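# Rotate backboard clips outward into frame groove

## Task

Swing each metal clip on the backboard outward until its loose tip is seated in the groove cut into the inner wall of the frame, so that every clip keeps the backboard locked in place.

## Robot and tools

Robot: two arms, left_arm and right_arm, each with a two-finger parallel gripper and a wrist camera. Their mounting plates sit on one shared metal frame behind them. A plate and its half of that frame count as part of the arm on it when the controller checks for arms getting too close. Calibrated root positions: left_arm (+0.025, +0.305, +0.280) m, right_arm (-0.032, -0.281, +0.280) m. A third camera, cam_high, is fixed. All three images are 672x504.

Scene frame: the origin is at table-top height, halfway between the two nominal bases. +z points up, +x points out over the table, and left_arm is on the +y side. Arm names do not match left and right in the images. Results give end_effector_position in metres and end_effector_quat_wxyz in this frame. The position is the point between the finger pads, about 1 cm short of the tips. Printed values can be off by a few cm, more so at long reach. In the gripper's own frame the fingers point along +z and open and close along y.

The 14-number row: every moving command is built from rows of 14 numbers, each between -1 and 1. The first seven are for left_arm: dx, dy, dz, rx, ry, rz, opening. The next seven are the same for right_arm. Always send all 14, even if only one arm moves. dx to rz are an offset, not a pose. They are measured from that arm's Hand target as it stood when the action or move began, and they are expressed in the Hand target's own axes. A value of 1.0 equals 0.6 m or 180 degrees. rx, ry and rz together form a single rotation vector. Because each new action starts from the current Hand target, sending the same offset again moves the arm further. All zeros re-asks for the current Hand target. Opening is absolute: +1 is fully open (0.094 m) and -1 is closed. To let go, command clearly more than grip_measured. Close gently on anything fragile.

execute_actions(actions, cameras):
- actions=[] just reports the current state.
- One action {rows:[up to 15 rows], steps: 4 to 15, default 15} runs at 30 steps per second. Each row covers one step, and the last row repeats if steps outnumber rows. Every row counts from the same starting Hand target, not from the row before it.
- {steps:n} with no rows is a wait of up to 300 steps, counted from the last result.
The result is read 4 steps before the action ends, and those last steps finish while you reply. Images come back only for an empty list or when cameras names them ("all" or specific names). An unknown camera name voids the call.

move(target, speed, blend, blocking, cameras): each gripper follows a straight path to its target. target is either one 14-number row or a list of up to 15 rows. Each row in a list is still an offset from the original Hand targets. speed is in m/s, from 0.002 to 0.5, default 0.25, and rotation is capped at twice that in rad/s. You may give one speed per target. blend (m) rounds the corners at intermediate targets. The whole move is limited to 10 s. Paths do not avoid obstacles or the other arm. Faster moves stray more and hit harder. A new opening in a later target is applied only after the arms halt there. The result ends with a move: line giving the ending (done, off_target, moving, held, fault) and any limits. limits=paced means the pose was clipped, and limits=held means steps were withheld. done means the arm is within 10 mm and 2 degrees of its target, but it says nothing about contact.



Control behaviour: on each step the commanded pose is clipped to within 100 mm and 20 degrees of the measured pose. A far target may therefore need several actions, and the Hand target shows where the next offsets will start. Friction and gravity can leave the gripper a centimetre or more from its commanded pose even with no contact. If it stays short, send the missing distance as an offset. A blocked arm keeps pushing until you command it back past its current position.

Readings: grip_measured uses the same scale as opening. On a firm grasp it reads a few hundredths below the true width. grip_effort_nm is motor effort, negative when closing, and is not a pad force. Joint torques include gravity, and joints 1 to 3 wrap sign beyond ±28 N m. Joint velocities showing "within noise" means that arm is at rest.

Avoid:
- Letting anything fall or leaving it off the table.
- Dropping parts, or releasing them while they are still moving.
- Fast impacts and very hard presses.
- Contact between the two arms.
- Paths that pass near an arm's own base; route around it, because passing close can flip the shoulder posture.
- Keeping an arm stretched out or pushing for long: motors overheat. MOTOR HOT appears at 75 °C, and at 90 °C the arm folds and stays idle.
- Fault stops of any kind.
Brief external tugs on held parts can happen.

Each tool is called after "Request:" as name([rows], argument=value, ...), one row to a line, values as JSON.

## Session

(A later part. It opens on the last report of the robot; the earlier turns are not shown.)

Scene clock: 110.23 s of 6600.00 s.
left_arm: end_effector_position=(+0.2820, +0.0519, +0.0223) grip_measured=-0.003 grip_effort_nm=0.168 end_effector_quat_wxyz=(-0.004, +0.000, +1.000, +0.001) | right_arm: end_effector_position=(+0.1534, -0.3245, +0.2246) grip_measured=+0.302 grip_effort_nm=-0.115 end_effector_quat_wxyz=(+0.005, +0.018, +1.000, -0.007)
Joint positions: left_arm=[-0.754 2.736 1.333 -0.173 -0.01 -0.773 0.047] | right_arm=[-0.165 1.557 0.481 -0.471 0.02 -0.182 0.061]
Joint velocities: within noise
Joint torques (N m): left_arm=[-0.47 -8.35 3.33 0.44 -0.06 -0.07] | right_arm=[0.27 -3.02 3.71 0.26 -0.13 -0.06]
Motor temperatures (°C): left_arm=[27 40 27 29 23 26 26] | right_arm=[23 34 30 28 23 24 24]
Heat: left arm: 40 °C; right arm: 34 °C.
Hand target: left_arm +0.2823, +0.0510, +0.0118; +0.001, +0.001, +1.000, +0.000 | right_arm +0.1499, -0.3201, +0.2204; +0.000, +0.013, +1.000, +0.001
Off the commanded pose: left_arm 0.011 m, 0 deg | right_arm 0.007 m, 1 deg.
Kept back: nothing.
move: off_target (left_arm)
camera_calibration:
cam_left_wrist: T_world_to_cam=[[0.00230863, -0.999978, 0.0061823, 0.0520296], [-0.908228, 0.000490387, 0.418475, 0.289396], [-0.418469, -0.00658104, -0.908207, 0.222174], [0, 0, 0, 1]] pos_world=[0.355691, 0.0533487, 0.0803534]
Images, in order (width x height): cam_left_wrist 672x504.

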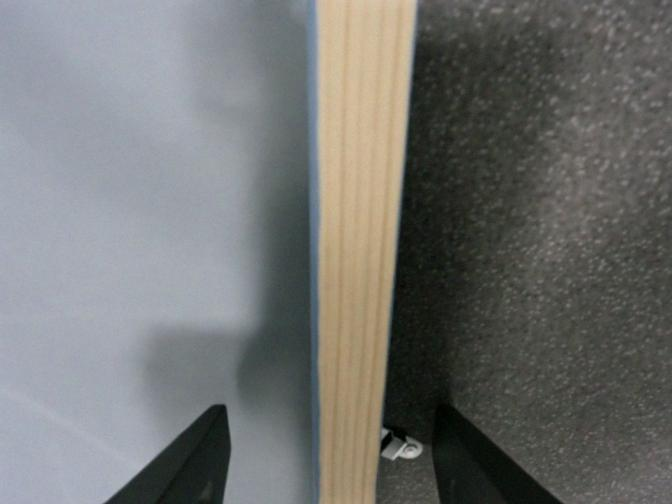

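Request:
move([
  [0,0,-0.06,0,0,0,0,0,0,0,0,0,0,0.3],
  [0.01,0.025,-0.06,0,0,0,0,0,0,0,0,0,0,0.3],
  [-0.003,0.000,-0.06,0,0,0,0,0,0,0,0,0,0,0.3],
  [-0.003,0.000,0,0,0,0,0,0,0,0,0,0,0,0.3],
  [-0.003,0.000,0,0,0,0,-0.5,0,0,0,0,0,0,0.3],
], speed=[0.1,0.1,0.06,0.06,0.06], cameras=["cam_left_wrist"])

Request:
zoom_image(camera="cam_left_wrist", region=[310, 380, 440, 504])

Scene clock: 112.83 s of 6600.00 s.
left_arm: end_effector_position=(+0.2867, +0.0488, +0.0222) grip_measured=-0.497 grip_effort_nm=-0.120 end_effector_quat_wxyz=(+0.000, -0.001, +1.000, -0.006) | right_arm: end_effector_position=(+0.1534, -0.3245, +0.2246) grip_measured=+0.302 grip_effort_nm=-0.115 end_effector_quat_wxyz=(+0.005, +0.018, +1.000, -0.007)
Joint positions: left_arm=[-0.749 2.74 1.344 -0.167 -0.005 -0.77 0.024] | right_arm=[-0.165 1.557 0.481 -0.471 0.02 -0.182 0.061]
Joint velocities: within noise
Joint torques (N m): left_arm=[-0.58 -8.55 3.04 0.36 -0.11 -0.06] | right_arm=[0.44 -3.11 3.6 0.25 -0.11 -0.07]
Motor temperatures (°C): left_arm=[27 40 27 29 23 26 26] | right_arm=[23 34 30 28 23 24 24]
Heat: left arm: 40 °C; right arm: 34 °C.
Hand target: left_arm +0.2840, +0.0511, +0.0117; +0.001, +0.001, +1.000, +0.000 | right_arm +0.1499, -0.3201, +0.2204; +0.000, +0.013, +1.000, +0.001
Off the commanded pose: left_arm 0.011 m, 1 deg | right_arm 0.007 m, 1 deg.
Kept back: nothing.
move: off_target (left_arm); target 5's new opening was sent with left_arm's hand 0.011 m and 1 deg from that target
camera_calibration:
cam_left_wrist: T_world_to_cam=[[0.00469733, -0.999808, 0.0190224, 0.0478982], [-0.910983, 0.00356688, 0.412429, 0.294427], [-0.412418, -0.0192664, -0.910791, 0.222964], [0, 0, 0, 1]] pos_world=[0.359947, 0.0511345, 0.0807324]
Images, in order (width x height): cam_left_wrist 672x504.

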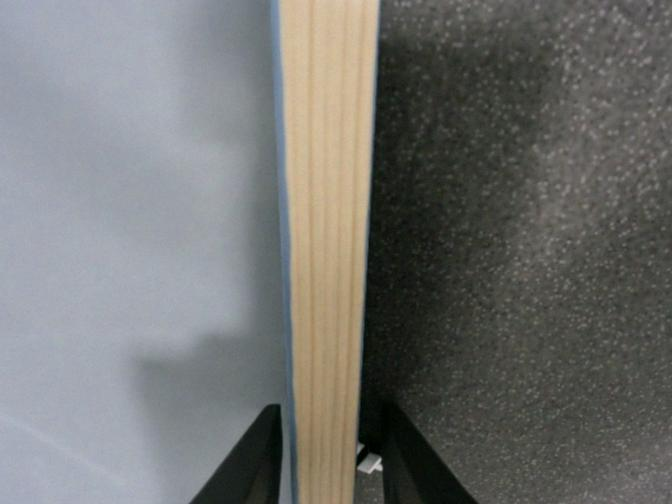

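Scaled by 3.877 from the camera's 672x504 image, which has a finer 960x720 frame.

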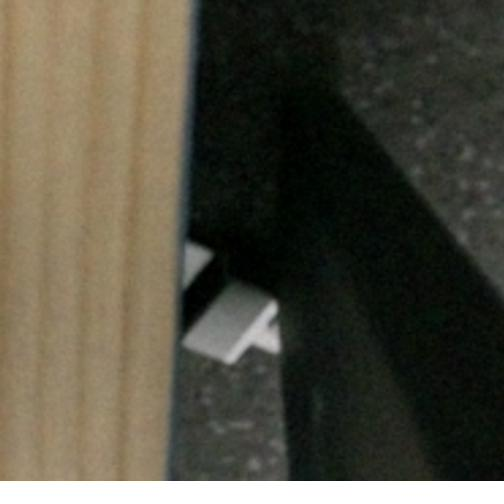

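Request:
execute_actions(actions=[], cameras=["all"])

Scene clock: 113.87 s of 6600.00 s.
left_arm: end_effector_position=(+0.2867, +0.0488, +0.0222) grip_measured=-0.497 grip_effort_nm=-0.120 end_effector_quat_wxyz=(+0.000, -0.001, +1.000, -0.006) | right_arm: end_effector_position=(+0.1534, -0.3245, +0.2246) grip_measured=+0.302 grip_effort_nm=-0.115 end_effector_quat_wxyz=(+0.005, +0.018, +1.000, -0.007)
Joint positions: left_arm=[-0.749 2.74 1.344 -0.167 -0.005 -0.77 0.024] | right_arm=[-0.165 1.557 0.481 -0.471 0.02 -0.182 0.061]
Joint velocities: within noise
Joint torques (N m): left_arm=[-0.58 -8.53 3.03 0.36 -0.11 -0.06] | right_arm=[0.36 -3.07 3.58 0.26 -0.1 -0.04]
Motor temperatures (°C): left_arm=[27 40 27 29 23 26 26] | right_arm=[23 34 30 28 23 24 24]
Heat: left arm: 40 °C; right arm: 34 °C.
Hand target: left_arm +0.2840, +0.0511, +0.0117; +0.001, +0.001, +1.000, +0.000 | right_arm +0.1499, -0.3201, +0.2204; +0.000, +0.013, +1.000, +0.001
Off the commanded pose: left_arm 0.011 m, 1 deg | right_arm 0.007 m, 1 deg.
Steps of this call (1-31: nothing new was sent). Readings (end_effector_position of left_arm | right_arm):
1: (+0.2867, +0.0488, +0.0222) | (+0.1534, -0.3245, +0.2246)
2: (+0.2867, +0.0488, +0.0222) | (+0.1534, -0.3245, +0.2246)
4: (+0.2867, +0.0488, +0.0222) | (+0.1534, -0.3245, +0.2246)
8: (+0.2867, +0.0488, +0.0222) | (+0.1534, -0.3245, +0.2246)
31: the state above
camera_calibration:
cam_left_wrist: T_world_to_cam=[[0.00469733, -0.999808, 0.0190224, 0.0478982], [-0.910983, 0.00356688, 0.412429, 0.294427], [-0.412418, -0.0192664, -0.910791, 0.222964], [0, 0, 0, 1]] pos_world=[0.359947, 0.0511345, 0.0807324]
cam_right_wrist: T_world_to_cam=[[-0.0318049, -0.999442, 0.0101871, -0.320727], [-0.902217, 0.0330939, 0.43001, 0.0895273], [-0.430108, 0.00448545, -0.902767, 0.355717], [0, 0, 0, 1]] pos_world=[0.223569, -0.325107, 0.285899]

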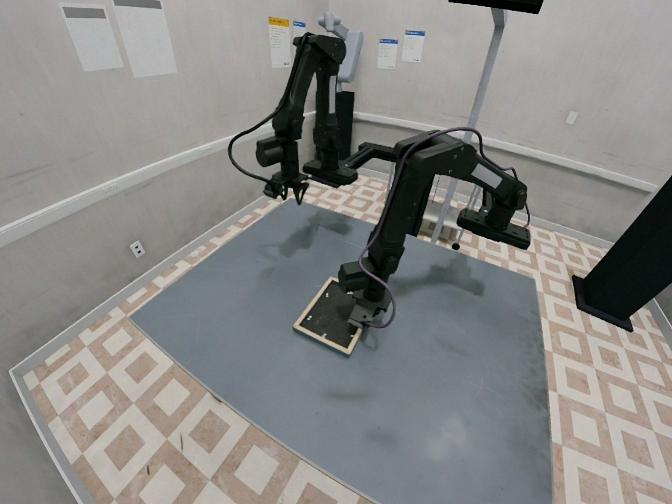

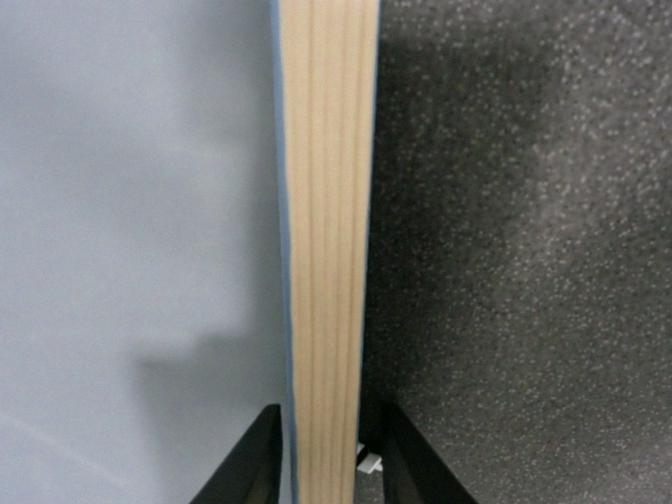

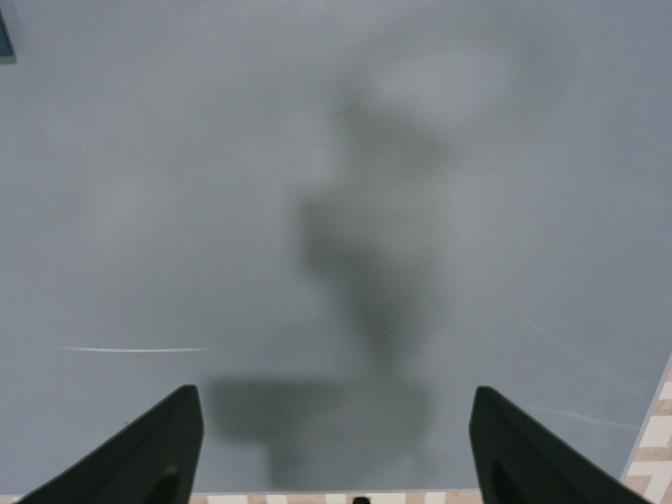

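Request:
zoom_image(camera="cam_left_wrist", region=[310, 380, 440, 504])

Request:
execute_actions([
  {"rows":[[0,0,0,0,0,0,-0.6,0,0,0,0,0,0,0.3]],"steps":15},
], cameras=[])

Request:
execute_actions(actions=[], cameras=["cam_left_wrist"])

Request:
zoom_image(camera="cam_left_wrist", region=[310, 380, 440, 504])

Scaled by 3.877 from the camera's 672x504 image, which has a finer 960x720 frame.

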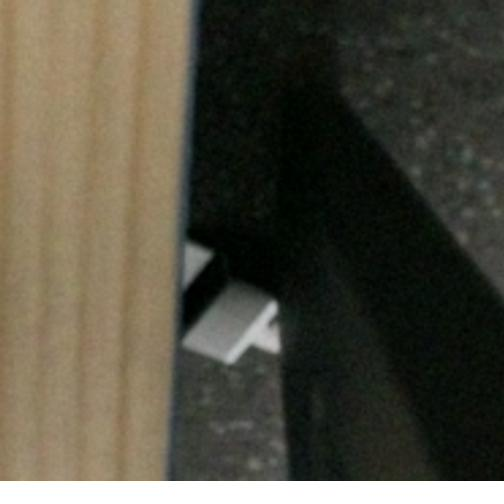

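Scene clock: 114.40 s of 6600.00 s.
left_arm: end_effector_position=(+0.2871, +0.0480, +0.0222) grip_measured=-0.597 grip_effort_nm=-0.149 end_effector_quat_wxyz=(+0.000, -0.001, +1.000, -0.008) | right_arm: end_effector_position=(+0.1534, -0.3245, +0.2246) grip_measured=+0.302 grip_effort_nm=-0.110 end_effector_quat_wxyz=(+0.005, +0.018, +1.000, -0.007)
Joint positions: left_arm=[-0.749 2.74 1.344 -0.163 -0.003 -0.77 0.019] | right_arm=[-0.165 1.557 0.481 -0.471 0.02 -0.182 0.061]
Joint velocities: within noise
Joint torques (N m): left_arm=[-0.59 -8.57 3.02 0.33 -0.13 -0.06] | right_arm=[0.36 -3.12 3.38 0.25 -0.08 -0.07]
Motor temperatures (°C): left_arm=[27 40 27 29 23 26 26] | right_arm=[23 34 30 28 23 24 24]
Heat: left arm: 40 °C; right arm: 34 °C.
Hand target: left_arm +0.2840, +0.0511, +0.0117; +0.001, +0.001, +1.000, +0.000 | right_arm +0.1499, -0.3201, +0.2204; +0.000, +0.013, +1.000, +0.001
Steps of this call (1-5: nothing new was sent; 6-16: this action's first 11). Readings (end_effector_position of left_arm | right_arm):
6: (+0.2869, +0.0484, +0.0222) | (+0.1534, -0.3245, +0.2246)
7: (+0.2871, +0.0480, +0.0222) | (+0.1534, -0.3245, +0.2246)
9: (+0.2872, +0.0481, +0.0222) | (+0.1534, -0.3245, +0.2246)
13: (+0.2871, +0.0480, +0.0222) | (+0.1534, -0.3245, +0.2246)
16: the state above
No camera images: "cameras" was empty.

Scene clock: 114.53 s of 6600.00 s.
left_arm: end_effector_position=(+0.2871, +0.0480, +0.0222) grip_measured=-0.597 grip_effort_nm=-0.144 end_effector_quat_wxyz=(+0.000, -0.001, +1.000, -0.008) | right_arm: end_effector_position=(+0.1534, -0.3245, +0.2246) grip_measured=+0.302 grip_effort_nm=-0.115 end_effector_quat_wxyz=(+0.005, +0.018, +1.000, -0.007)
Joint positions: left_arm=[-0.749 2.74 1.344 -0.163 -0.003 -0.77 0.019] | right_arm=[-0.165 1.557 0.481 -0.471 0.02 -0.182 0.061]
Joint velocities: within noise
Joint torques (N m): left_arm=[-0.61 -8.55 3.03 0.34 -0.13 -0.06] | right_arm=[0.42 -3.23 3.45 0.25 -0.1 -0.07]
Motor temperatures (°C): left_arm=[27 40 27 29 23 26 26] | right_arm=[23 34 30 28 23 24 24]
Heat: left arm: 40 °C; right arm: 34 °C.
Hand target: left_arm +0.2840, +0.0511, +0.0117; +0.001, +0.001, +1.000, +0.000 | right_arm +0.1499, -0.3201, +0.2204; +0.000, +0.013, +1.000, +0.001
Off the commanded pose: left_arm 0.011 m, 1 deg | right_arm 0.007 m, 1 deg.
Steps of this call (1-4: your previous action's last 4). Readings (end_effector_position of left_arm | right_arm):
1: (+0.2871, +0.0480, +0.0222) | (+0.1534, -0.3245, +0.2246)
2: (+0.2871, +0.0480, +0.0222) | (+0.1534, -0.3245, +0.2246)
4: the state above
camera_calibration:
cam_left_wrist: T_world_to_cam=[[0.00470067, -0.999736, 0.022512, 0.0470254], [-0.911562, 0.00497179, 0.411133, 0.29494], [-0.411136, -0.0224537, -0.911298, 0.222929], [0, 0, 0, 1]] pos_world=[0.360289, 0.0505521, 0.080837]
Images, in order (width x height): cam_left_wrist 672x504.

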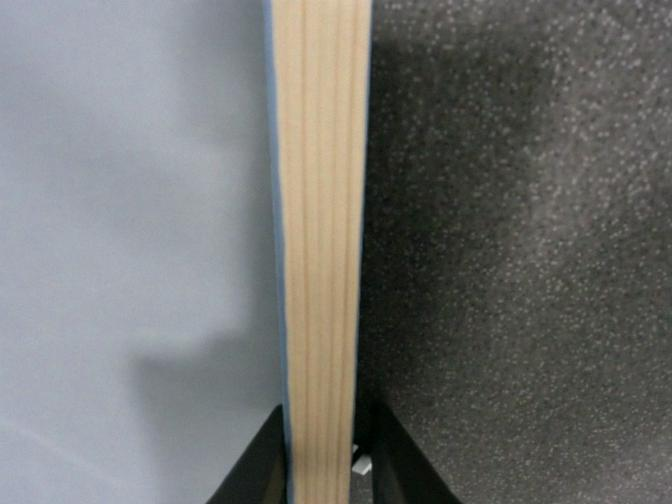

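Scaled by 3.877 from the camera's 672x504 image, which has a finer 960x720 frame.

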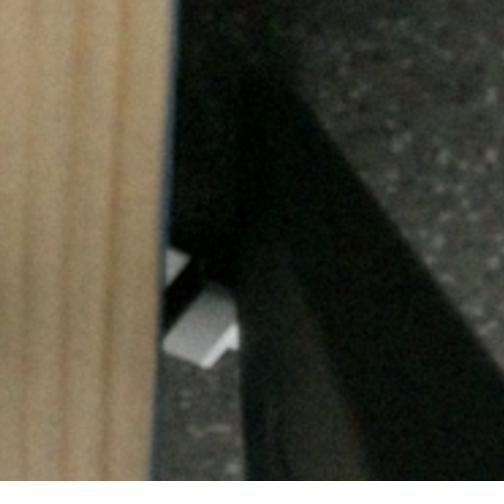

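Request:
execute_actions([
  {"rows":[[0,0,0,0,0,0,-0.67,0,0,0,0,0,0,0.3]],"steps":15},
], cameras=[])

Request:
execute_actions([
  {"rows":[[0,0,0,0,0,0,-0.73,0,0,0,0,0,0,0.3]],"steps":15},
], cameras=[])

Request:
execute_actions(actions=[], cameras=["cam_left_wrist"])

Request:
zoom_image(camera="cam_left_wrist", region=[310, 380, 440, 504])

Request:
execute_actions([
  {"rows":[[0,0,0,0,0,0,-0.2,0,0,0,0,0,0,0.3]],"steps":15},
], cameras=[])

Request:
execute_actions(actions=[], cameras=["cam_left_wrist"])

Request:
zoom_image(camera="cam_left_wrist", region=[310, 380, 440, 504])

Scene clock: 115.37 s of 6600.00 s.
left_arm: end_effector_position=(+0.2870, +0.0488, +0.0222) grip_measured=-0.667 grip_effort_nm=-0.154 end_effector_quat_wxyz=(+0.000, -0.001, +1.000, -0.006) | right_arm: end_effector_position=(+0.1534, -0.3245, +0.2246) grip_measured=+0.302 grip_effort_nm=-0.125 end_effector_quat_wxyz=(+0.005, +0.018, +1.000, -0.007)
Joint positions: left_arm=[-0.748 2.74 1.344 -0.166 -0.005 -0.771 0.016] | right_arm=[-0.165 1.557 0.481 -0.471 0.02 -0.182 0.061]
Joint velocities: within noise
Joint torques (N m): left_arm=[-0.62 -8.54 3.03 0.35 -0.11 -0.06] | right_arm=[0.38 -3 3.54 0.24 -0.07 -0.06]
Motor temperatures (°C): left_arm=[27 40 27 29 23 26 26] | right_arm=[23 34 30 28 23 24 24]
Heat: left arm: 40 °C; right arm: 34 °C.
Hand target: left_arm +0.2840, +0.0511, +0.0117; +0.001, +0.001, +1.000, +0.000 | right_arm +0.1499, -0.3201, +0.2204; +0.000, +0.013, +1.000, +0.001
Steps of this call (1-14: nothing new was sent; 15-25: this action's first 11). Readings (end_effector_position of left_arm | right_arm):
15: (+0.2869, +0.0483, +0.0222) | (+0.1534, -0.3245, +0.2246)
16: (+0.2868, +0.0485, +0.0222) | (+0.1534, -0.3245, +0.2246)
18: (+0.2869, +0.0487, +0.0222) | (+0.1534, -0.3245, +0.2246)
22: (+0.2870, +0.0488, +0.0222) | (+0.1534, -0.3245, +0.2246)
25: the state above
No camera images: "cameras" was empty.

Scene clock: 115.87 s of 6600.00 s.
left_arm: end_effector_position=(+0.2867, +0.0494, +0.0222) grip_measured=-0.722 grip_effort_nm=-0.393 end_effector_quat_wxyz=(+0.000, -0.001, +1.000, -0.005) | right_arm: end_effector_position=(+0.1534, -0.3245, +0.2246) grip_measured=+0.302 grip_effort_nm=-0.120 end_effector_quat_wxyz=(+0.005, +0.018, +1.000, -0.007)
Joint positions: left_arm=[-0.748 2.74 1.344 -0.168 -0.006 -0.77 0.013] | right_arm=[-0.165 1.557 0.481 -0.471 0.02 -0.182 0.061]
Joint velocities: within noise
Joint torques (N m): left_arm=[-0.59 -8.55 3.04 0.37 -0.09 -0.06] | right_arm=[0.44 -3.08 3.52 0.26 -0.11 -0.07]
Motor temperatures (°C): left_arm=[27 40 27 29 23 26 26] | right_arm=[23 34 30 28 23 24 24]
Heat: left arm: 40 °C; right arm: 34 °C.
Hand target: left_arm +0.2840, +0.0511, +0.0117; +0.001, +0.001, +1.000, +0.000 | right_arm +0.1499, -0.3201, +0.2204; +0.000, +0.013, +1.000, +0.001
Off your previous action's commanded pose at its last step (step 4 of this call): left_arm 0.011 m, 1 deg | right_arm 0.007 m, 1 deg.
Steps of this call (1-4: your previous action's last 4; 5-15: this action's first 11). Readings (end_effector_position of left_arm | right_arm):
5: (+0.2867, +0.0491, +0.0222) | (+0.1534, -0.3245, +0.2246)
6: (+0.2866, +0.0493, +0.0222) | (+0.1534, -0.3245, +0.2246)
8: (+0.2867, +0.0494, +0.0222) | (+0.1534, -0.3245, +0.2246)
12: (+0.2867, +0.0494, +0.0222) | (+0.1534, -0.3245, +0.2246)
15: the state above
No camera images: "cameras" was empty.

Scene clock: 116.00 s of 6600.00 s.
left_arm: end_effector_position=(+0.2867, +0.0494, +0.0222) grip_measured=-0.722 grip_effort_nm=-0.393 end_effector_quat_wxyz=(+0.000, -0.001, +1.000, -0.005) | right_arm: end_effector_position=(+0.1534, -0.3245, +0.2246) grip_measured=+0.302 grip_effort_nm=-0.115 end_effector_quat_wxyz=(+0.005, +0.018, +1.000, -0.007)
Joint positions: left_arm=[-0.748 2.74 1.344 -0.168 -0.006 -0.77 0.013] | right_arm=[-0.165 1.557 0.481 -0.471 0.02 -0.182 0.061]
Joint velocities: within noise
Joint torques (N m): left_arm=[-0.61 -8.55 3 0.37 -0.1 -0.06] | right_arm=[0.32 -3.17 3.45 0.23 -0.06 -0.06]
Motor temperatures (°C): left_arm=[27 40 27 29 23 26 26] | right_arm=[23 34 30 28 23 24 24]
Heat: left arm: 40 °C; right arm: 34 °C.
Hand target: left_arm +0.2840, +0.0511, +0.0117; +0.001, +0.001, +1.000, +0.000 | right_arm +0.1499, -0.3201, +0.2204; +0.000, +0.013, +1.000, +0.001
Off the commanded pose: left_arm 0.011 m, 1 deg | right_arm 0.007 m, 1 deg.
Steps of this call (1-4: your previous action's last 4). Readings (end_effector_position of left_arm | right_arm):
1: (+0.2867, +0.0494, +0.0222) | (+0.1534, -0.3245, +0.2246)
2: (+0.2867, +0.0494, +0.0222) | (+0.1534, -0.3245, +0.2246)
4: the state above
camera_calibration:
cam_left_wrist: T_world_to_cam=[[0.00506931, -0.999845, 0.0168613, 0.0484014], [-0.910967, 0.00233719, 0.412472, 0.294495], [-0.412447, -0.017451, -0.910814, 0.222894], [0, 0, 0, 1]] pos_world=[0.359962, 0.0515953, 0.0807279]
Images, in order (width x height): cam_left_wrist 672x504.

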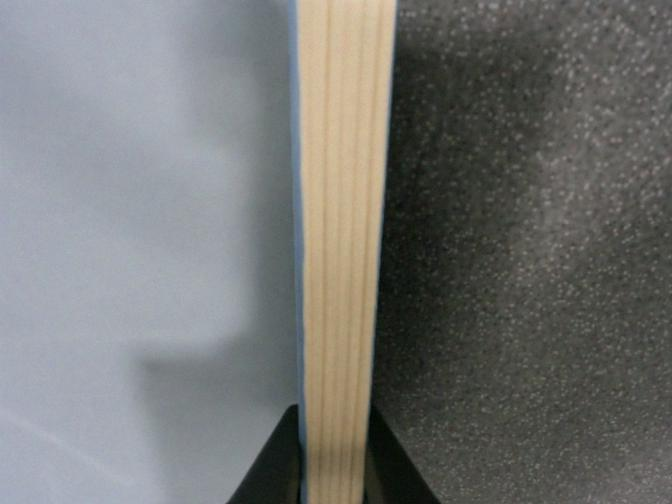

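Scaled by 3.877 from the camera's 672x504 image, which has a finer 960x720 frame.

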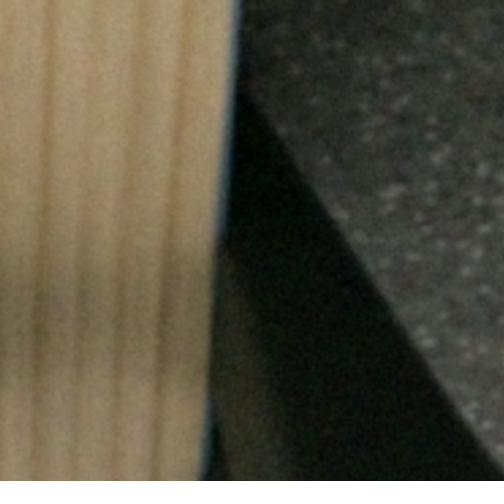

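Scene clock: 116.37 s of 6600.00 s.
left_arm: end_effector_position=(+0.2872, +0.0498, +0.0222) grip_measured=-0.203 grip_effort_nm=0.178 end_effector_quat_wxyz=(+0.001, -0.001, +1.000, -0.003) | right_arm: end_effector_position=(+0.1534, -0.3245, +0.2246) grip_measured=+0.302 grip_effort_nm=-0.115 end_effector_quat_wxyz=(+0.005, +0.018, +1.000, -0.007)
Joint positions: left_arm=[-0.748 2.74 1.344 -0.168 -0.01 -0.77 0.037] | right_arm=[-0.165 1.557 0.481 -0.471 0.02 -0.182 0.061]
Joint velocities: within noise
Joint torques (N m): left_arm=[-0.62 -8.57 3.03 0.38 -0.05 -0.06] | right_arm=[0.51 -3.06 3.6 0.22 -0.11 -0.06]
Motor temperatures (°C): left_arm=[27 40 27 29 23 26 26] | right_arm=[23 34 30 28 23 24 24]
Heat: left arm: 40 °C; right arm: 34 °C.
Hand target: left_arm +0.2841, +0.0511, +0.0117; +0.001, +0.001, +1.000, +0.000 | right_arm +0.1499, -0.3201, +0.2204; +0.000, +0.013, +1.000, +0.001
Steps of this call (1-11: this action's first 11). Readings (end_effector_position of left_arm | right_arm):
1: (+0.2869, +0.0496, +0.0222) | (+0.1534, -0.3245, +0.2246)
2: (+0.2870, +0.0497, +0.0222) | (+0.1534, -0.3245, +0.2246)
4: (+0.2872, +0.0498, +0.0222) | (+0.1534, -0.3245, +0.2246)
8: (+0.2872, +0.0498, +0.0222) | (+0.1534, -0.3245, +0.2246)
11: the state above
No camera images: "cameras" was empty.

Scene clock: 116.50 s of 6600.00 s.
left_arm: end_effector_position=(+0.2872, +0.0498, +0.0222) grip_measured=-0.203 grip_effort_nm=0.178 end_effector_quat_wxyz=(+0.001, -0.001, +1.000, -0.003) | right_arm: end_effector_position=(+0.1534, -0.3245, +0.2246) grip_measured=+0.302 grip_effort_nm=-0.120 end_effector_quat_wxyz=(+0.005, +0.018, +1.000, -0.007)
Joint positions: left_arm=[-0.748 2.74 1.344 -0.168 -0.01 -0.77 0.037] | right_arm=[-0.165 1.557 0.481 -0.471 0.02 -0.182 0.061]
Joint velocities: within noise
Joint torques (N m): left_arm=[-0.59 -8.54 3.03 0.38 -0.06 -0.06] | right_arm=[0.57 -3.15 3.48 0.3 -0.13 -0.05]
Motor temperatures (°C): left_arm=[27 40 27 29 23 26 26] | right_arm=[23 34 30 28 23 24 24]
Heat: left arm: 40 °C; right arm: 34 °C.
Hand target: left_arm +0.2841, +0.0511, +0.0117; +0.001, +0.001, +1.000, +0.000 | right_arm +0.1499, -0.3201, +0.2204; +0.000, +0.013, +1.000, +0.001
Off the commanded pose: left_arm 0.011 m, 0 deg | right_arm 0.007 m, 1 deg.
Steps of this call (1-4: your previous action's last 4). Readings (end_effector_position of left_arm | right_arm):
1: (+0.2872, +0.0498, +0.0222) | (+0.1534, -0.3245, +0.2246)
2: (+0.2872, +0.0498, +0.0222) | (+0.1534, -0.3245, +0.2246)
4: the state above
camera_calibration:
cam_left_wrist: T_world_to_cam=[[0.0050525, -0.999887, 0.0141324, 0.0489553], [-0.912058, 0.00118708, 0.41006, 0.29535], [-0.41003, -0.0149614, -0.911949, 0.222301], [0, 0, 0, 1]] pos_world=[0.360279, 0.0519251, 0.0809242]
Images, in order (width x height): cam_left_wrist 672x504.

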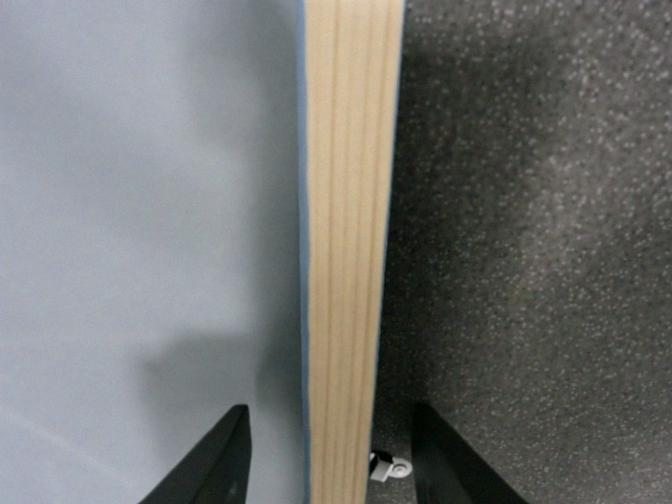

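Scaled by 3.877 from the camera's 672x504 image, which has a finer 960x720 frame.

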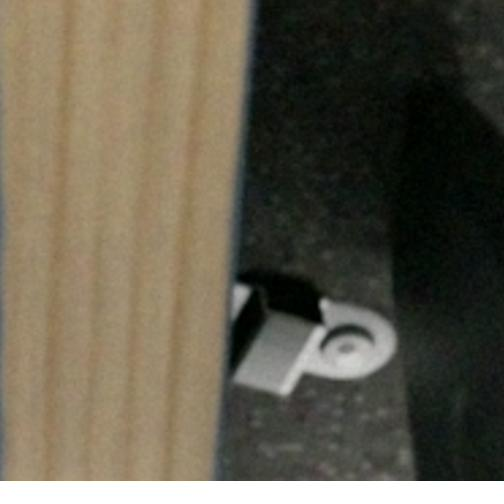

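Request:
move([
  [0,0,-0.03,0,0,0,-0.2,0,0,0,0,0,0,0.3],
  [0.006,0.0,-0.03,0,0,0,-0.2,0,0,0,0,0,0,0.3],
  [0.006,0,0,0,0,0,-0.2,0,0,0,0,0,0,0.3],
], speed=0.05, cameras=["cam_left_wrist"])

Request:
zoom_image(camera="cam_left_wrist", region=[310, 380, 440, 504])

Scene clock: 118.17 s of 6600.00 s.
left_arm: end_effector_position=(+0.2808, +0.0535, +0.0223) grip_measured=-0.203 grip_effort_nm=0.164 end_effector_quat_wxyz=(-0.003, +0.001, +1.000, +0.001) | right_arm: end_effector_position=(+0.1534, -0.3245, +0.2246) grip_measured=+0.302 grip_effort_nm=-0.115 end_effector_quat_wxyz=(+0.005, +0.018, +1.000, -0.007)
Joint positions: left_arm=[-0.754 2.734 1.323 -0.167 -0.011 -0.772 0.037] | right_arm=[-0.165 1.557 0.481 -0.471 0.02 -0.182 0.061]
Joint velocities: within noise
Joint torques (N m): left_arm=[-0.75 -8.21 3.47 0.43 -0.05 -0.11] | right_arm=[0.49 -3.07 3.55 0.24 -0.07 -0.03]
Motor temperatures (°C): left_arm=[27 41 27 29 23 26 26] | right_arm=[23 34 30 28 23 24 24]
Heat: left arm: 41 °C; right arm: 34 °C.
Hand target: left_arm +0.2804, +0.0511, +0.0117; +0.001, +0.001, +1.000, +0.000 | right_arm +0.1499, -0.3201, +0.2204; +0.000, +0.013, +1.000, +0.001
Off the commanded pose: left_arm 0.011 m, 0 deg | right_arm 0.007 m, 1 deg.
Kept back: nothing.
move: off_target (left_arm)
camera_calibration:
cam_left_wrist: T_world_to_cam=[[0.000760129, -0.999989, 0.00456911, 0.054077], [-0.908443, 0.0012194, 0.418006, 0.288317], [-0.418007, -0.00446852, -0.908433, 0.221441], [0, 0, 0, 1]] pos_world=[0.354442, 0.0547144, 0.0803985]
Images, in order (width x height): cam_left_wrist 672x504.

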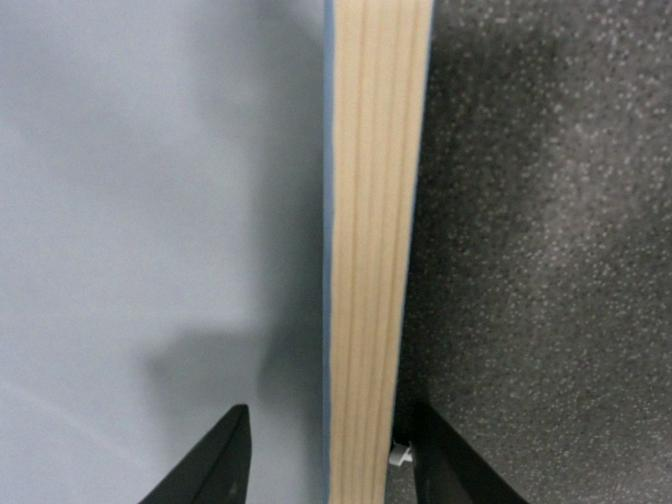

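Scaled by 3.877 from the camera's 672x504 image, which has a finer 960x720 frame.

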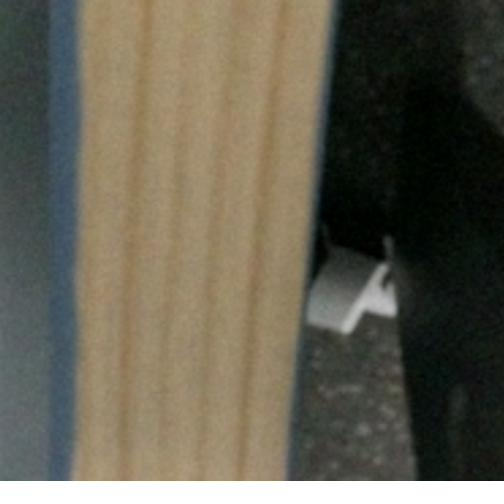

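Request:
move([
  [0,0,-0.03,0,0,0,-0.2,0,0,0,0,0,0,0.3],
  [-0.002,-0.014,-0.03,0,0,0,-0.2,0,0,0,0,0,0,0.3],
  [-0.002,-0.014,0,0,0,0,-0.2,0,0,0,0,0,0,0.3],
], speed=0.05, cameras=["cam_left_wrist"])

Request:
zoom_image(camera="cam_left_wrist", region=[310, 380, 440, 504])

Scene clock: 119.57 s of 6600.00 s.
left_arm: end_effector_position=(+0.2850, +0.0409, +0.0221) grip_measured=-0.203 grip_effort_nm=0.164 end_effector_quat_wxyz=(+0.004, +0.003, +1.000, -0.004) | right_arm: end_effector_position=(+0.1534, -0.3245, +0.2246) grip_measured=+0.302 grip_effort_nm=-0.115 end_effector_quat_wxyz=(+0.005, +0.018, +1.000, -0.007)
Joint positions: left_arm=[-0.771 2.746 1.361 -0.175 -0.013 -0.785 0.037] | right_arm=[-0.165 1.557 0.481 -0.471 0.02 -0.182 0.061]
Joint velocities: within noise
Joint torques (N m): left_arm=[-0.47 -8.54 3.45 0.3 -0.03 -0.12] | right_arm=[0.54 -3.17 3.51 0.32 -0.09 -0.08]
Motor temperatures (°C): left_arm=[27 41 27 29 23 26 26] | right_arm=[23 34 30 28 23 24 24]
Heat: left arm: 41 °C; right arm: 34 °C.
Hand target: left_arm +0.2816, +0.0427, +0.0117; +0.001, +0.001, +1.000, +0.000 | right_arm +0.1499, -0.3201, +0.2204; +0.000, +0.013, +1.000, +0.001
Off the commanded pose: left_arm 0.011 m, 1 deg | right_arm 0.007 m, 1 deg.
Kept back: nothing.
move: off_target (left_arm)
camera_calibration:
cam_left_wrist: T_world_to_cam=[[-0.00370866, -0.999865, 0.0160118, 0.0425042], [-0.914478, 0.00986984, 0.404515, 0.293831], [-0.404619, -0.0131422, -0.914391, 0.21966], [0, 0, 0, 1]] pos_world=[0.357738, 0.0424853, 0.0813156]
Images, in order (width x height): cam_left_wrist 672x504.

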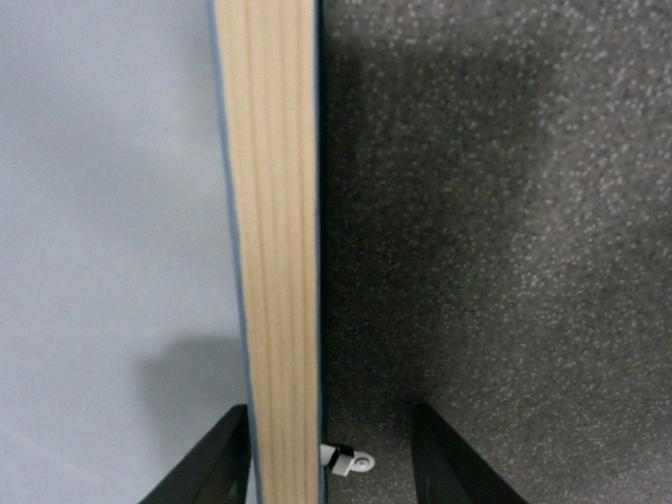

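Scaled by 3.877 from the camera's 672x504 image, which has a finer 960x720 frame.

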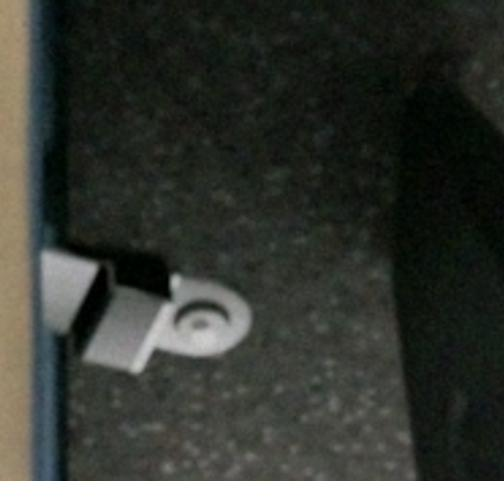

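Request:
move([
  [0,0,-0.03,0,0,0,-0.2,0,0,0,0,0,0,0.3],
  [0.005,0.006,-0.03,0,0,0,-0.2,0,0,0,0,0,0,0.3],
  [0.005,0.006,0,0,0,0,-0.2,0,0,0,0,0,0,0.3],
], speed=0.05, cameras=["cam_left_wrist"])

Request:
zoom_image(camera="cam_left_wrist", region=[310, 380, 440, 504])

Scene clock: 121.00 s of 6600.00 s.
left_arm: end_effector_position=(+0.2787, +0.0472, +0.0223) grip_measured=-0.203 grip_effort_nm=0.164 end_effector_quat_wxyz=(-0.002, +0.003, +1.000, +0.001) | right_arm: end_effector_position=(+0.1534, -0.3245, +0.2246) grip_measured=+0.302 grip_effort_nm=-0.115 end_effector_quat_wxyz=(+0.005, +0.018, +1.000, -0.007)
Joint positions: left_arm=[-0.771 2.738 1.336 -0.174 -0.013 -0.786 0.037] | right_arm=[-0.165 1.557 0.481 -0.471 0.02 -0.182 0.061]
Joint velocities: within noise
Joint torques (N m): left_arm=[-0.39 -8.34 3.41 0.43 -0.02 -0.11] | right_arm=[0.51 -3.17 3.54 0.27 -0.1 -0.09]
Motor temperatures (°C): left_arm=[27 41 27 29 23 26 26] | right_arm=[23 34 30 28 23 24 24]
Heat: left arm: 41 °C; right arm: 34 °C.
Hand target: left_arm +0.2787, +0.0462, +0.0118; +0.001, +0.001, +1.000, +0.000 | right_arm +0.1499, -0.3201, +0.2204; +0.000, +0.013, +1.000, +0.001
Off the commanded pose: left_arm 0.011 m, 0 deg | right_arm 0.007 m, 1 deg.
Kept back: nothing.
move: off_target (left_arm)
camera_calibration:
cam_left_wrist: T_world_to_cam=[[-0.00267217, -0.999987, 0.00438438, 0.0487572], [-0.909759, 0.00425111, 0.415116, 0.286719], [-0.415129, -0.00287947, -0.909758, 0.219727], [0, 0, 0, 1]] pos_world=[0.35219, 0.0481704, 0.0806633]
Images, in order (width x height): cam_left_wrist 672x504.

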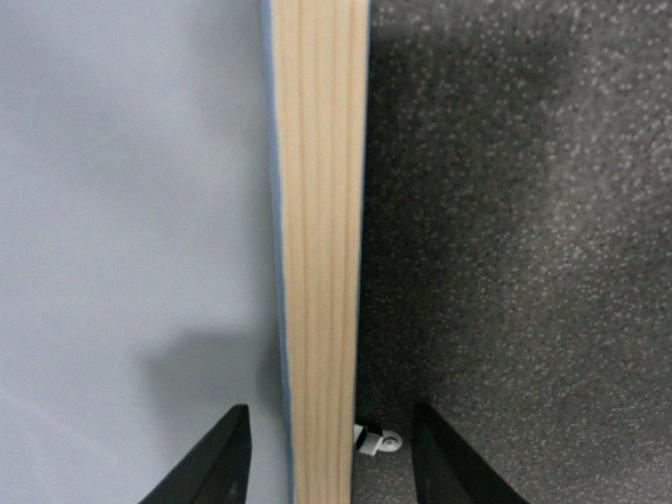

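Scaled by 3.877 from the camera's 672x504 image, which has a finer 960x720 frame.

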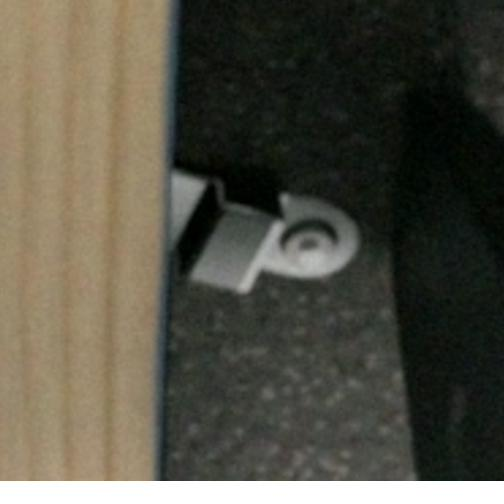

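Request:
move([
  [0,0,-0.03,0,0,0,-0.2,0,0,0,0,0,0,0.3],
  [-0.006,0,-0.03,0,0,0,-0.2,0,0,0,0,0,0,0.3],
  [-0.006,0,0,0,0,0,-0.2,0,0,0,0,0,0,0.3],
], speed=0.05, cameras=["cam_left_wrist"])

Request:
zoom_image(camera="cam_left_wrist", region=[310, 380, 440, 504])

Scene clock: 122.33 s of 6600.00 s.
left_arm: end_effector_position=(+0.2818, +0.0439, +0.0223) grip_measured=-0.203 grip_effort_nm=0.159 end_effector_quat_wxyz=(+0.001, +0.003, +1.000, -0.002) | right_arm: end_effector_position=(+0.1534, -0.3245, +0.2246) grip_measured=+0.302 grip_effort_nm=-0.115 end_effector_quat_wxyz=(+0.005, +0.018, +1.000, -0.007)
Joint positions: left_arm=[-0.771 2.741 1.349 -0.174 -0.013 -0.786 0.037] | right_arm=[-0.165 1.557 0.481 -0.471 0.02 -0.182 0.061]
Joint velocities: within noise
Joint torques (N m): left_arm=[0.14 -8.42 3.49 0.36 -0.03 -0.05] | right_arm=[0.54 -3.23 3.58 0.23 -0.08 -0.09]
Motor temperatures (°C): left_arm=[27 41 27 29 23 26 26] | right_arm=[23 34 30 28 23 24 24]
Heat: left arm: 41 °C; right arm: 34 °C.
Hand target: left_arm +0.2822, +0.0462, +0.0118; +0.001, +0.001, +1.000, +0.000 | right_arm +0.1499, -0.3201, +0.2204; +0.000, +0.013, +1.000, +0.001
Off the commanded pose: left_arm 0.011 m, 0 deg | right_arm 0.007 m, 1 deg.
Kept back: nothing.
move: off_target (left_arm)
camera_calibration:
cam_left_wrist: T_world_to_cam=[[-0.00259752, -0.999937, 0.0108757, 0.0452959], [-0.911969, 0.00683053, 0.410202, 0.290161], [-0.41025, -0.00885283, -0.91193, 0.219894], [0, 0, 0, 1]] pos_world=[0.354947, 0.0452578, 0.0810104]
Images, in order (width x height): cam_left_wrist 672x504.

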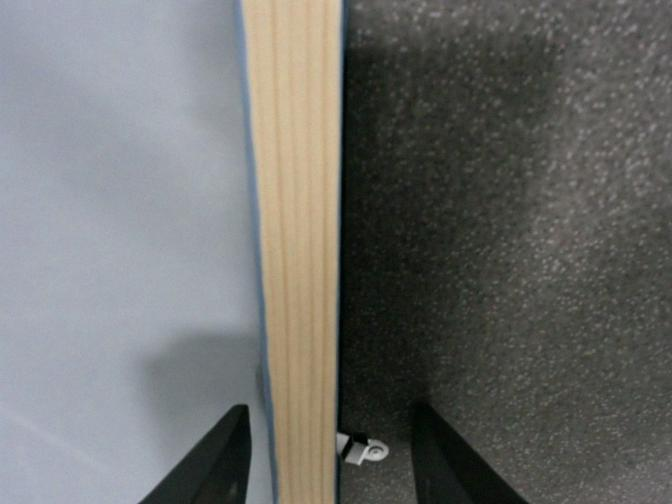

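Scaled by 3.877 from the camera's 672x504 image, which has a finer 960x720 frame.

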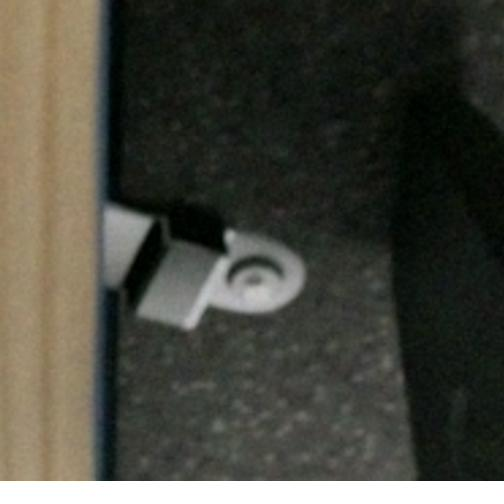

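Request:
execute_actions([
  {"rows":[[0,0,0,0,0,0,-0.5,0,0,0,0,0,0,0.3]],"steps":15},
], cameras=[])

Request:
execute_actions(actions=[], cameras=["cam_left_wrist"])

Request:
execute_actions([
  {"rows":[[0,0,0,0,0,0,-0.65,0,0,0,0,0,0,0.3]],"steps":15},
], cameras=[])

Request:
execute_actions(actions=[], cameras=["cam_left_wrist"])

Request:
execute_actions([
  {"rows":[[0,0,0,0,0,0,-0.1,0,0,0,0,0,0,0.3]],"steps":15},
], cameras=[])

Request:
execute_actions(actions=[], cameras=["cam_left_wrist"])

Request:
zoom_image(camera="cam_left_wrist", region=[310, 380, 440, 504])

Scene clock: 123.00 s of 6600.00 s.
left_arm: end_effector_position=(+0.2827, +0.0437, +0.0223) grip_measured=-0.497 grip_effort_nm=-0.159 end_effector_quat_wxyz=(+0.001, +0.002, +1.000, -0.003) | right_arm: end_effector_position=(+0.1534, -0.3245, +0.2246) grip_measured=+0.302 grip_effort_nm=-0.110 end_effector_quat_wxyz=(+0.005, +0.018, +1.000, -0.007)
Joint positions: left_arm=[-0.769 2.742 1.351 -0.175 -0.011 -0.785 0.024] | right_arm=[-0.165 1.557 0.481 -0.471 0.02 -0.182 0.061]
Joint velocities: within noise
Joint torques (N m): left_arm=[-0.01 -8.49 3.33 0.37 -0.05 -0.04] | right_arm=[0.47 -3.14 3.49 0.25 -0.08 -0.07]
Motor temperatures (°C): left_arm=[27 41 27 29 23 26 26] | right_arm=[23 34 30 28 23 24 24]
Heat: left arm: 41 °C; right arm: 34 °C.
Hand target: left_arm +0.2823, +0.0462, +0.0118; +0.001, +0.001, +1.000, +0.000 | right_arm +0.1499, -0.3201, +0.2204; +0.000, +0.013, +1.000, +0.001
Steps of this call (1-9: nothing new was sent; 10-20: this action's first 11). Readings (end_effector_position of left_arm | right_arm):
10: (+0.2821, +0.0432, +0.0223) | (+0.1534, -0.3245, +0.2246)
11: (+0.2825, +0.0427, +0.0223) | (+0.1534, -0.3245, +0.2246)
13: (+0.2825, +0.0434, +0.0223) | (+0.1534, -0.3245, +0.2246)
17: (+0.2827, +0.0437, +0.0223) | (+0.1534, -0.3245, +0.2246)
20: the state above
No camera images: "cameras" was empty.

Scene clock: 123.13 s of 6600.00 s.
left_arm: end_effector_position=(+0.2827, +0.0437, +0.0223) grip_measured=-0.497 grip_effort_nm=-0.159 end_effector_quat_wxyz=(+0.001, +0.002, +1.000, -0.003) | right_arm: end_effector_position=(+0.1534, -0.3245, +0.2246) grip_measured=+0.302 grip_effort_nm=-0.115 end_effector_quat_wxyz=(+0.005, +0.018, +1.000, -0.007)
Joint positions: left_arm=[-0.769 2.742 1.351 -0.175 -0.011 -0.785 0.024] | right_arm=[-0.165 1.557 0.481 -0.471 0.02 -0.182 0.061]
Joint velocities: within noise
Joint torques (N m): left_arm=[0.02 -8.49 3.33 0.37 -0.05 -0.05] | right_arm=[0.32 -3.07 3.58 0.23 -0.07 -0.08]
Motor temperatures (°C): left_arm=[27 41 27 29 23 26 26] | right_arm=[23 34 30 28 23 24 24]
Heat: left arm: 41 °C; right arm: 34 °C.
Hand target: left_arm +0.2823, +0.0462, +0.0118; +0.001, +0.001, +1.000, +0.000 | right_arm +0.1499, -0.3201, +0.2204; +0.000, +0.013, +1.000, +0.001
Off the commanded pose: left_arm 0.011 m, 0 deg | right_arm 0.007 m, 1 deg.
Steps of this call (1-4: your previous action's last 4). Readings (end_effector_position of left_arm | right_arm):
1: (+0.2827, +0.0437, +0.0223) | (+0.1534, -0.3245, +0.2246)
2: (+0.2827, +0.0437, +0.0223) | (+0.1534, -0.3245, +0.2246)
4: the state above
camera_calibration:
cam_left_wrist: T_world_to_cam=[[-0.00105964, -0.999918, 0.0127442, 0.0445556], [-0.911857, 0.00619772, 0.41046, 0.29094], [-0.410506, -0.0111859, -0.911789, 0.220419], [0, 0, 0, 1]] pos_world=[0.355826, 0.0452144, 0.0809885]
Images, in order (width x height): cam_left_wrist 672x504.

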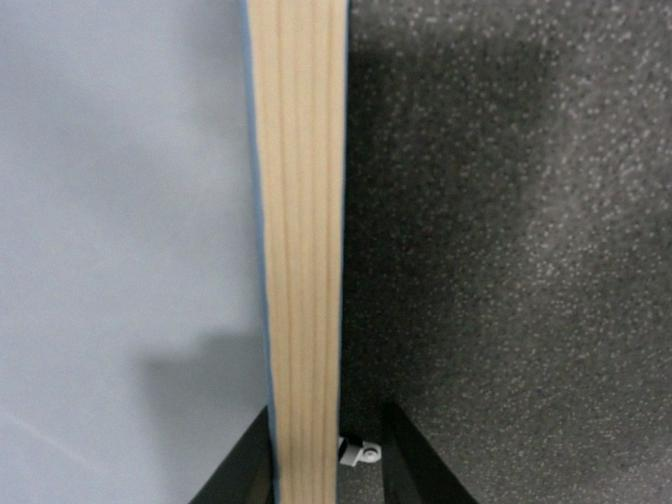

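Scene clock: 123.50 s of 6600.00 s.
left_arm: end_effector_position=(+0.2826, +0.0461, +0.0222) grip_measured=-0.643 grip_effort_nm=-0.364 end_effector_quat_wxyz=(-0.001, +0.000, +1.000, +0.001) | right_arm: end_effector_position=(+0.1534, -0.3245, +0.2246) grip_measured=+0.302 grip_effort_nm=-0.110 end_effector_quat_wxyz=(+0.005, +0.018, +1.000, -0.007)
Joint positions: left_arm=[-0.766 2.742 1.351 -0.182 -0.013 -0.786 0.017] | right_arm=[-0.165 1.557 0.481 -0.471 0.02 -0.182 0.061]
Joint velocities: within noise
Joint torques (N m): left_arm=[-0.28 -8.47 3.32 0.43 -0.02 -0.04] | right_arm=[0.42 -3.06 3.81 0.26 -0.11 -0.09]
Motor temperatures (°C): left_arm=[27 40 27 29 23 26 26] | right_arm=[23 34 30 28 23 24 24]
Heat: left arm: 40 °C; right arm: 34 °C.
Hand target: left_arm +0.2823, +0.0461, +0.0118; +0.001, +0.001, +1.000, +0.000 | right_arm +0.1499, -0.3201, +0.2204; +0.000, +0.013, +1.000, +0.001
Steps of this call (1-11: this action's first 11). Readings (end_effector_position of left_arm | right_arm):
1: (+0.2824, +0.0444, +0.0223) | (+0.1534, -0.3245, +0.2246)
2: (+0.2823, +0.0454, +0.0223) | (+0.1534, -0.3245, +0.2246)
4: (+0.2826, +0.0462, +0.0222) | (+0.1534, -0.3245, +0.2246)
8: (+0.2826, +0.0461, +0.0222) | (+0.1534, -0.3245, +0.2246)
11: the state above
No camera images: "cameras" was empty.

Scene clock: 123.63 s of 6600.00 s.
left_arm: end_effector_position=(+0.2826, +0.0461, +0.0222) grip_measured=-0.643 grip_effort_nm=-0.364 end_effector_quat_wxyz=(-0.001, +0.000, +1.000, +0.001) | right_arm: end_effector_position=(+0.1534, -0.3245, +0.2246) grip_measured=+0.302 grip_effort_nm=-0.110 end_effector_quat_wxyz=(+0.005, +0.018, +1.000, -0.007)
Joint positions: left_arm=[-0.766 2.742 1.351 -0.182 -0.013 -0.786 0.017] | right_arm=[-0.165 1.557 0.481 -0.471 0.02 -0.182 0.061]
Joint velocities: within noise
Joint torques (N m): left_arm=[-0.28 -8.49 3.32 0.43 -0.03 -0.04] | right_arm=[0.34 -3.08 3.49 0.25 -0.11 -0.05]
Motor temperatures (°C): left_arm=[27 40 27 29 23 26 26] | right_arm=[23 34 30 28 23 24 24]
Heat: left arm: 40 °C; right arm: 34 °C.
Hand target: left_arm +0.2823, +0.0461, +0.0118; +0.001, +0.001, +1.000, +0.000 | right_arm +0.1499, -0.3201, +0.2204; +0.000, +0.013, +1.000, +0.001
Off the commanded pose: left_arm 0.010 m, 0 deg | right_arm 0.007 m, 1 deg.
Steps of this call (1-4: your previous action's last 4). Readings (end_effector_position of left_arm | right_arm):
1: (+0.2826, +0.0461, +0.0222) | (+0.1534, -0.3245, +0.2246)
2: (+0.2826, +0.0461, +0.0222) | (+0.1534, -0.3245, +0.2246)
4: the state above
camera_calibration:
cam_left_wrist: T_world_to_cam=[[0.00269131, -0.999979, 0.00595749, 0.0461088], [-0.910416, 0.0000143602, 0.413693, 0.290649], [-0.413684, -0.00653717, -0.910397, 0.221041], [0, 0, 0, 1]] pos_world=[0.355929, 0.0475486, 0.0807212]
Images, in order (width x height): cam_left_wrist 672x504.

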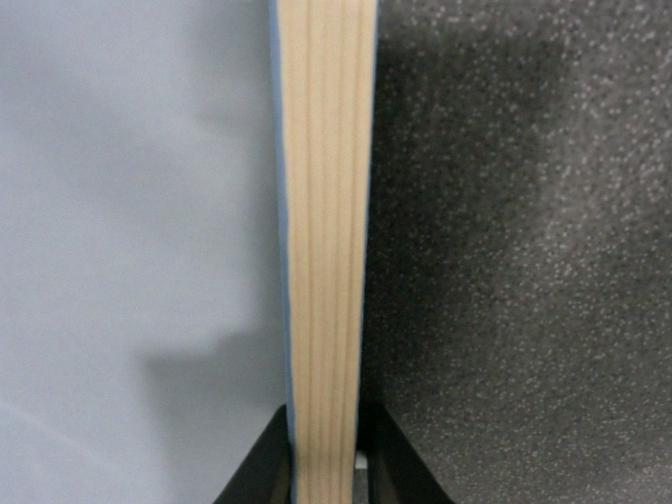

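Scene clock: 124.00 s of 6600.00 s.
left_arm: end_effector_position=(+0.2829, +0.0462, +0.0223) grip_measured=-0.103 grip_effort_nm=0.183 end_effector_quat_wxyz=(+0.000, +0.000, +1.000, +0.001) | right_arm: end_effector_position=(+0.1534, -0.3245, +0.2246) grip_measured=+0.302 grip_effort_nm=-0.120 end_effector_quat_wxyz=(+0.005, +0.018, +1.000, -0.007)
Joint positions: left_arm=[-0.766 2.742 1.352 -0.182 -0.014 -0.786 0.042] | right_arm=[-0.165 1.557 0.481 -0.471 0.02 -0.182 0.061]
Joint velocities: within noise
Joint torques (N m): left_arm=[-0.31 -8.49 3.3 0.42 -0.01 -0.04] | right_arm=[0.34 -3.21 3.66 0.25 -0.11 -0.05]
Motor temperatures (°C): left_arm=[27 40 27 29 23 26 26] | right_arm=[23 34 30 28 23 24 24]
Heat: left arm: 40 °C; right arm: 34 °C.
Hand target: left_arm +0.2823, +0.0462, +0.0118; +0.001, +0.001, +1.000, +0.000 | right_arm +0.1499, -0.3201, +0.2204; +0.000, +0.013, +1.000, +0.001
Steps of this call (1-11: this action's first 11). Readings (end_effector_position of left_arm | right_arm):
1: (+0.2825, +0.0460, +0.0222) | (+0.1534, -0.3245, +0.2246)
2: (+0.2828, +0.0461, +0.0223) | (+0.1534, -0.3245, +0.2246)
4: (+0.2829, +0.0462, +0.0223) | (+0.1534, -0.3245, +0.2246)
8: (+0.2829, +0.0462, +0.0223) | (+0.1534, -0.3245, +0.2246)
11: the state above
No camera images: "cameras" was empty.

Scene clock: 124.13 s of 6600.00 s.
left_arm: end_effector_position=(+0.2829, +0.0462, +0.0223) grip_measured=-0.103 grip_effort_nm=0.183 end_effector_quat_wxyz=(+0.000, +0.000, +1.000, +0.001) | right_arm: end_effector_position=(+0.1534, -0.3245, +0.2246) grip_measured=+0.302 grip_effort_nm=-0.120 end_effector_quat_wxyz=(+0.005, +0.018, +1.000, -0.007)
Joint positions: left_arm=[-0.766 2.742 1.352 -0.182 -0.014 -0.786 0.042] | right_arm=[-0.165 1.557 0.481 -0.471 0.02 -0.182 0.061]
Joint velocities: within noise
Joint torques (N m): left_arm=[-0.28 -8.5 3.29 0.42 -0.01 -0.05] | right_arm=[0.34 -3.08 3.51 0.25 -0.07 -0.07]
Motor temperatures (°C): left_arm=[27 40 27 29 23 26 26] | right_arm=[23 34 30 28 23 24 24]
Heat: left arm: 40 °C; right arm: 34 °C.
Hand target: left_arm +0.2823, +0.0462, +0.0118; +0.001, +0.001, +1.000, +0.000 | right_arm +0.1499, -0.3201, +0.2204; +0.000, +0.013, +1.000, +0.001
Off the commanded pose: left_arm 0.011 m, 0 deg | right_arm 0.007 m, 1 deg.
Steps of this call (1-4: your previous action's last 4). Readings (end_effector_position of left_arm | right_arm):
1: (+0.2829, +0.0462, +0.0223) | (+0.1534, -0.3245, +0.2246)
2: (+0.2829, +0.0462, +0.0223) | (+0.1534, -0.3245, +0.2246)
4: the state above
camera_calibration:
cam_left_wrist: T_world_to_cam=[[0.0030696, -0.999981, 0.00541802, 0.0461274], [-0.910861, -0.000559899, 0.412714, 0.291146], [-0.412703, -0.00620193, -0.910845, 0.220946], [0, 0, 0, 1]] pos_world=[0.356236, 0.0476598, 0.080838]
Images, in order (width x height): cam_left_wrist 672x504.

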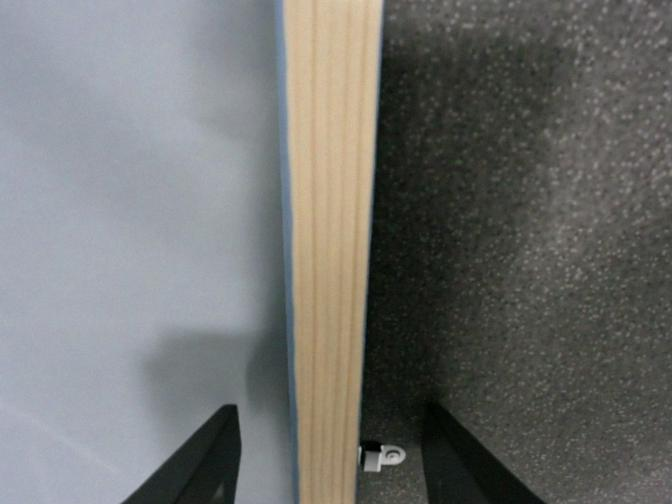

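Scaled by 3.877 from the camera's 672x504 image, which has a finer 960x720 frame.

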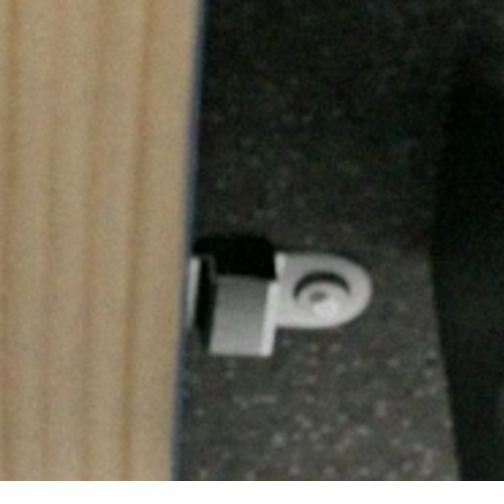

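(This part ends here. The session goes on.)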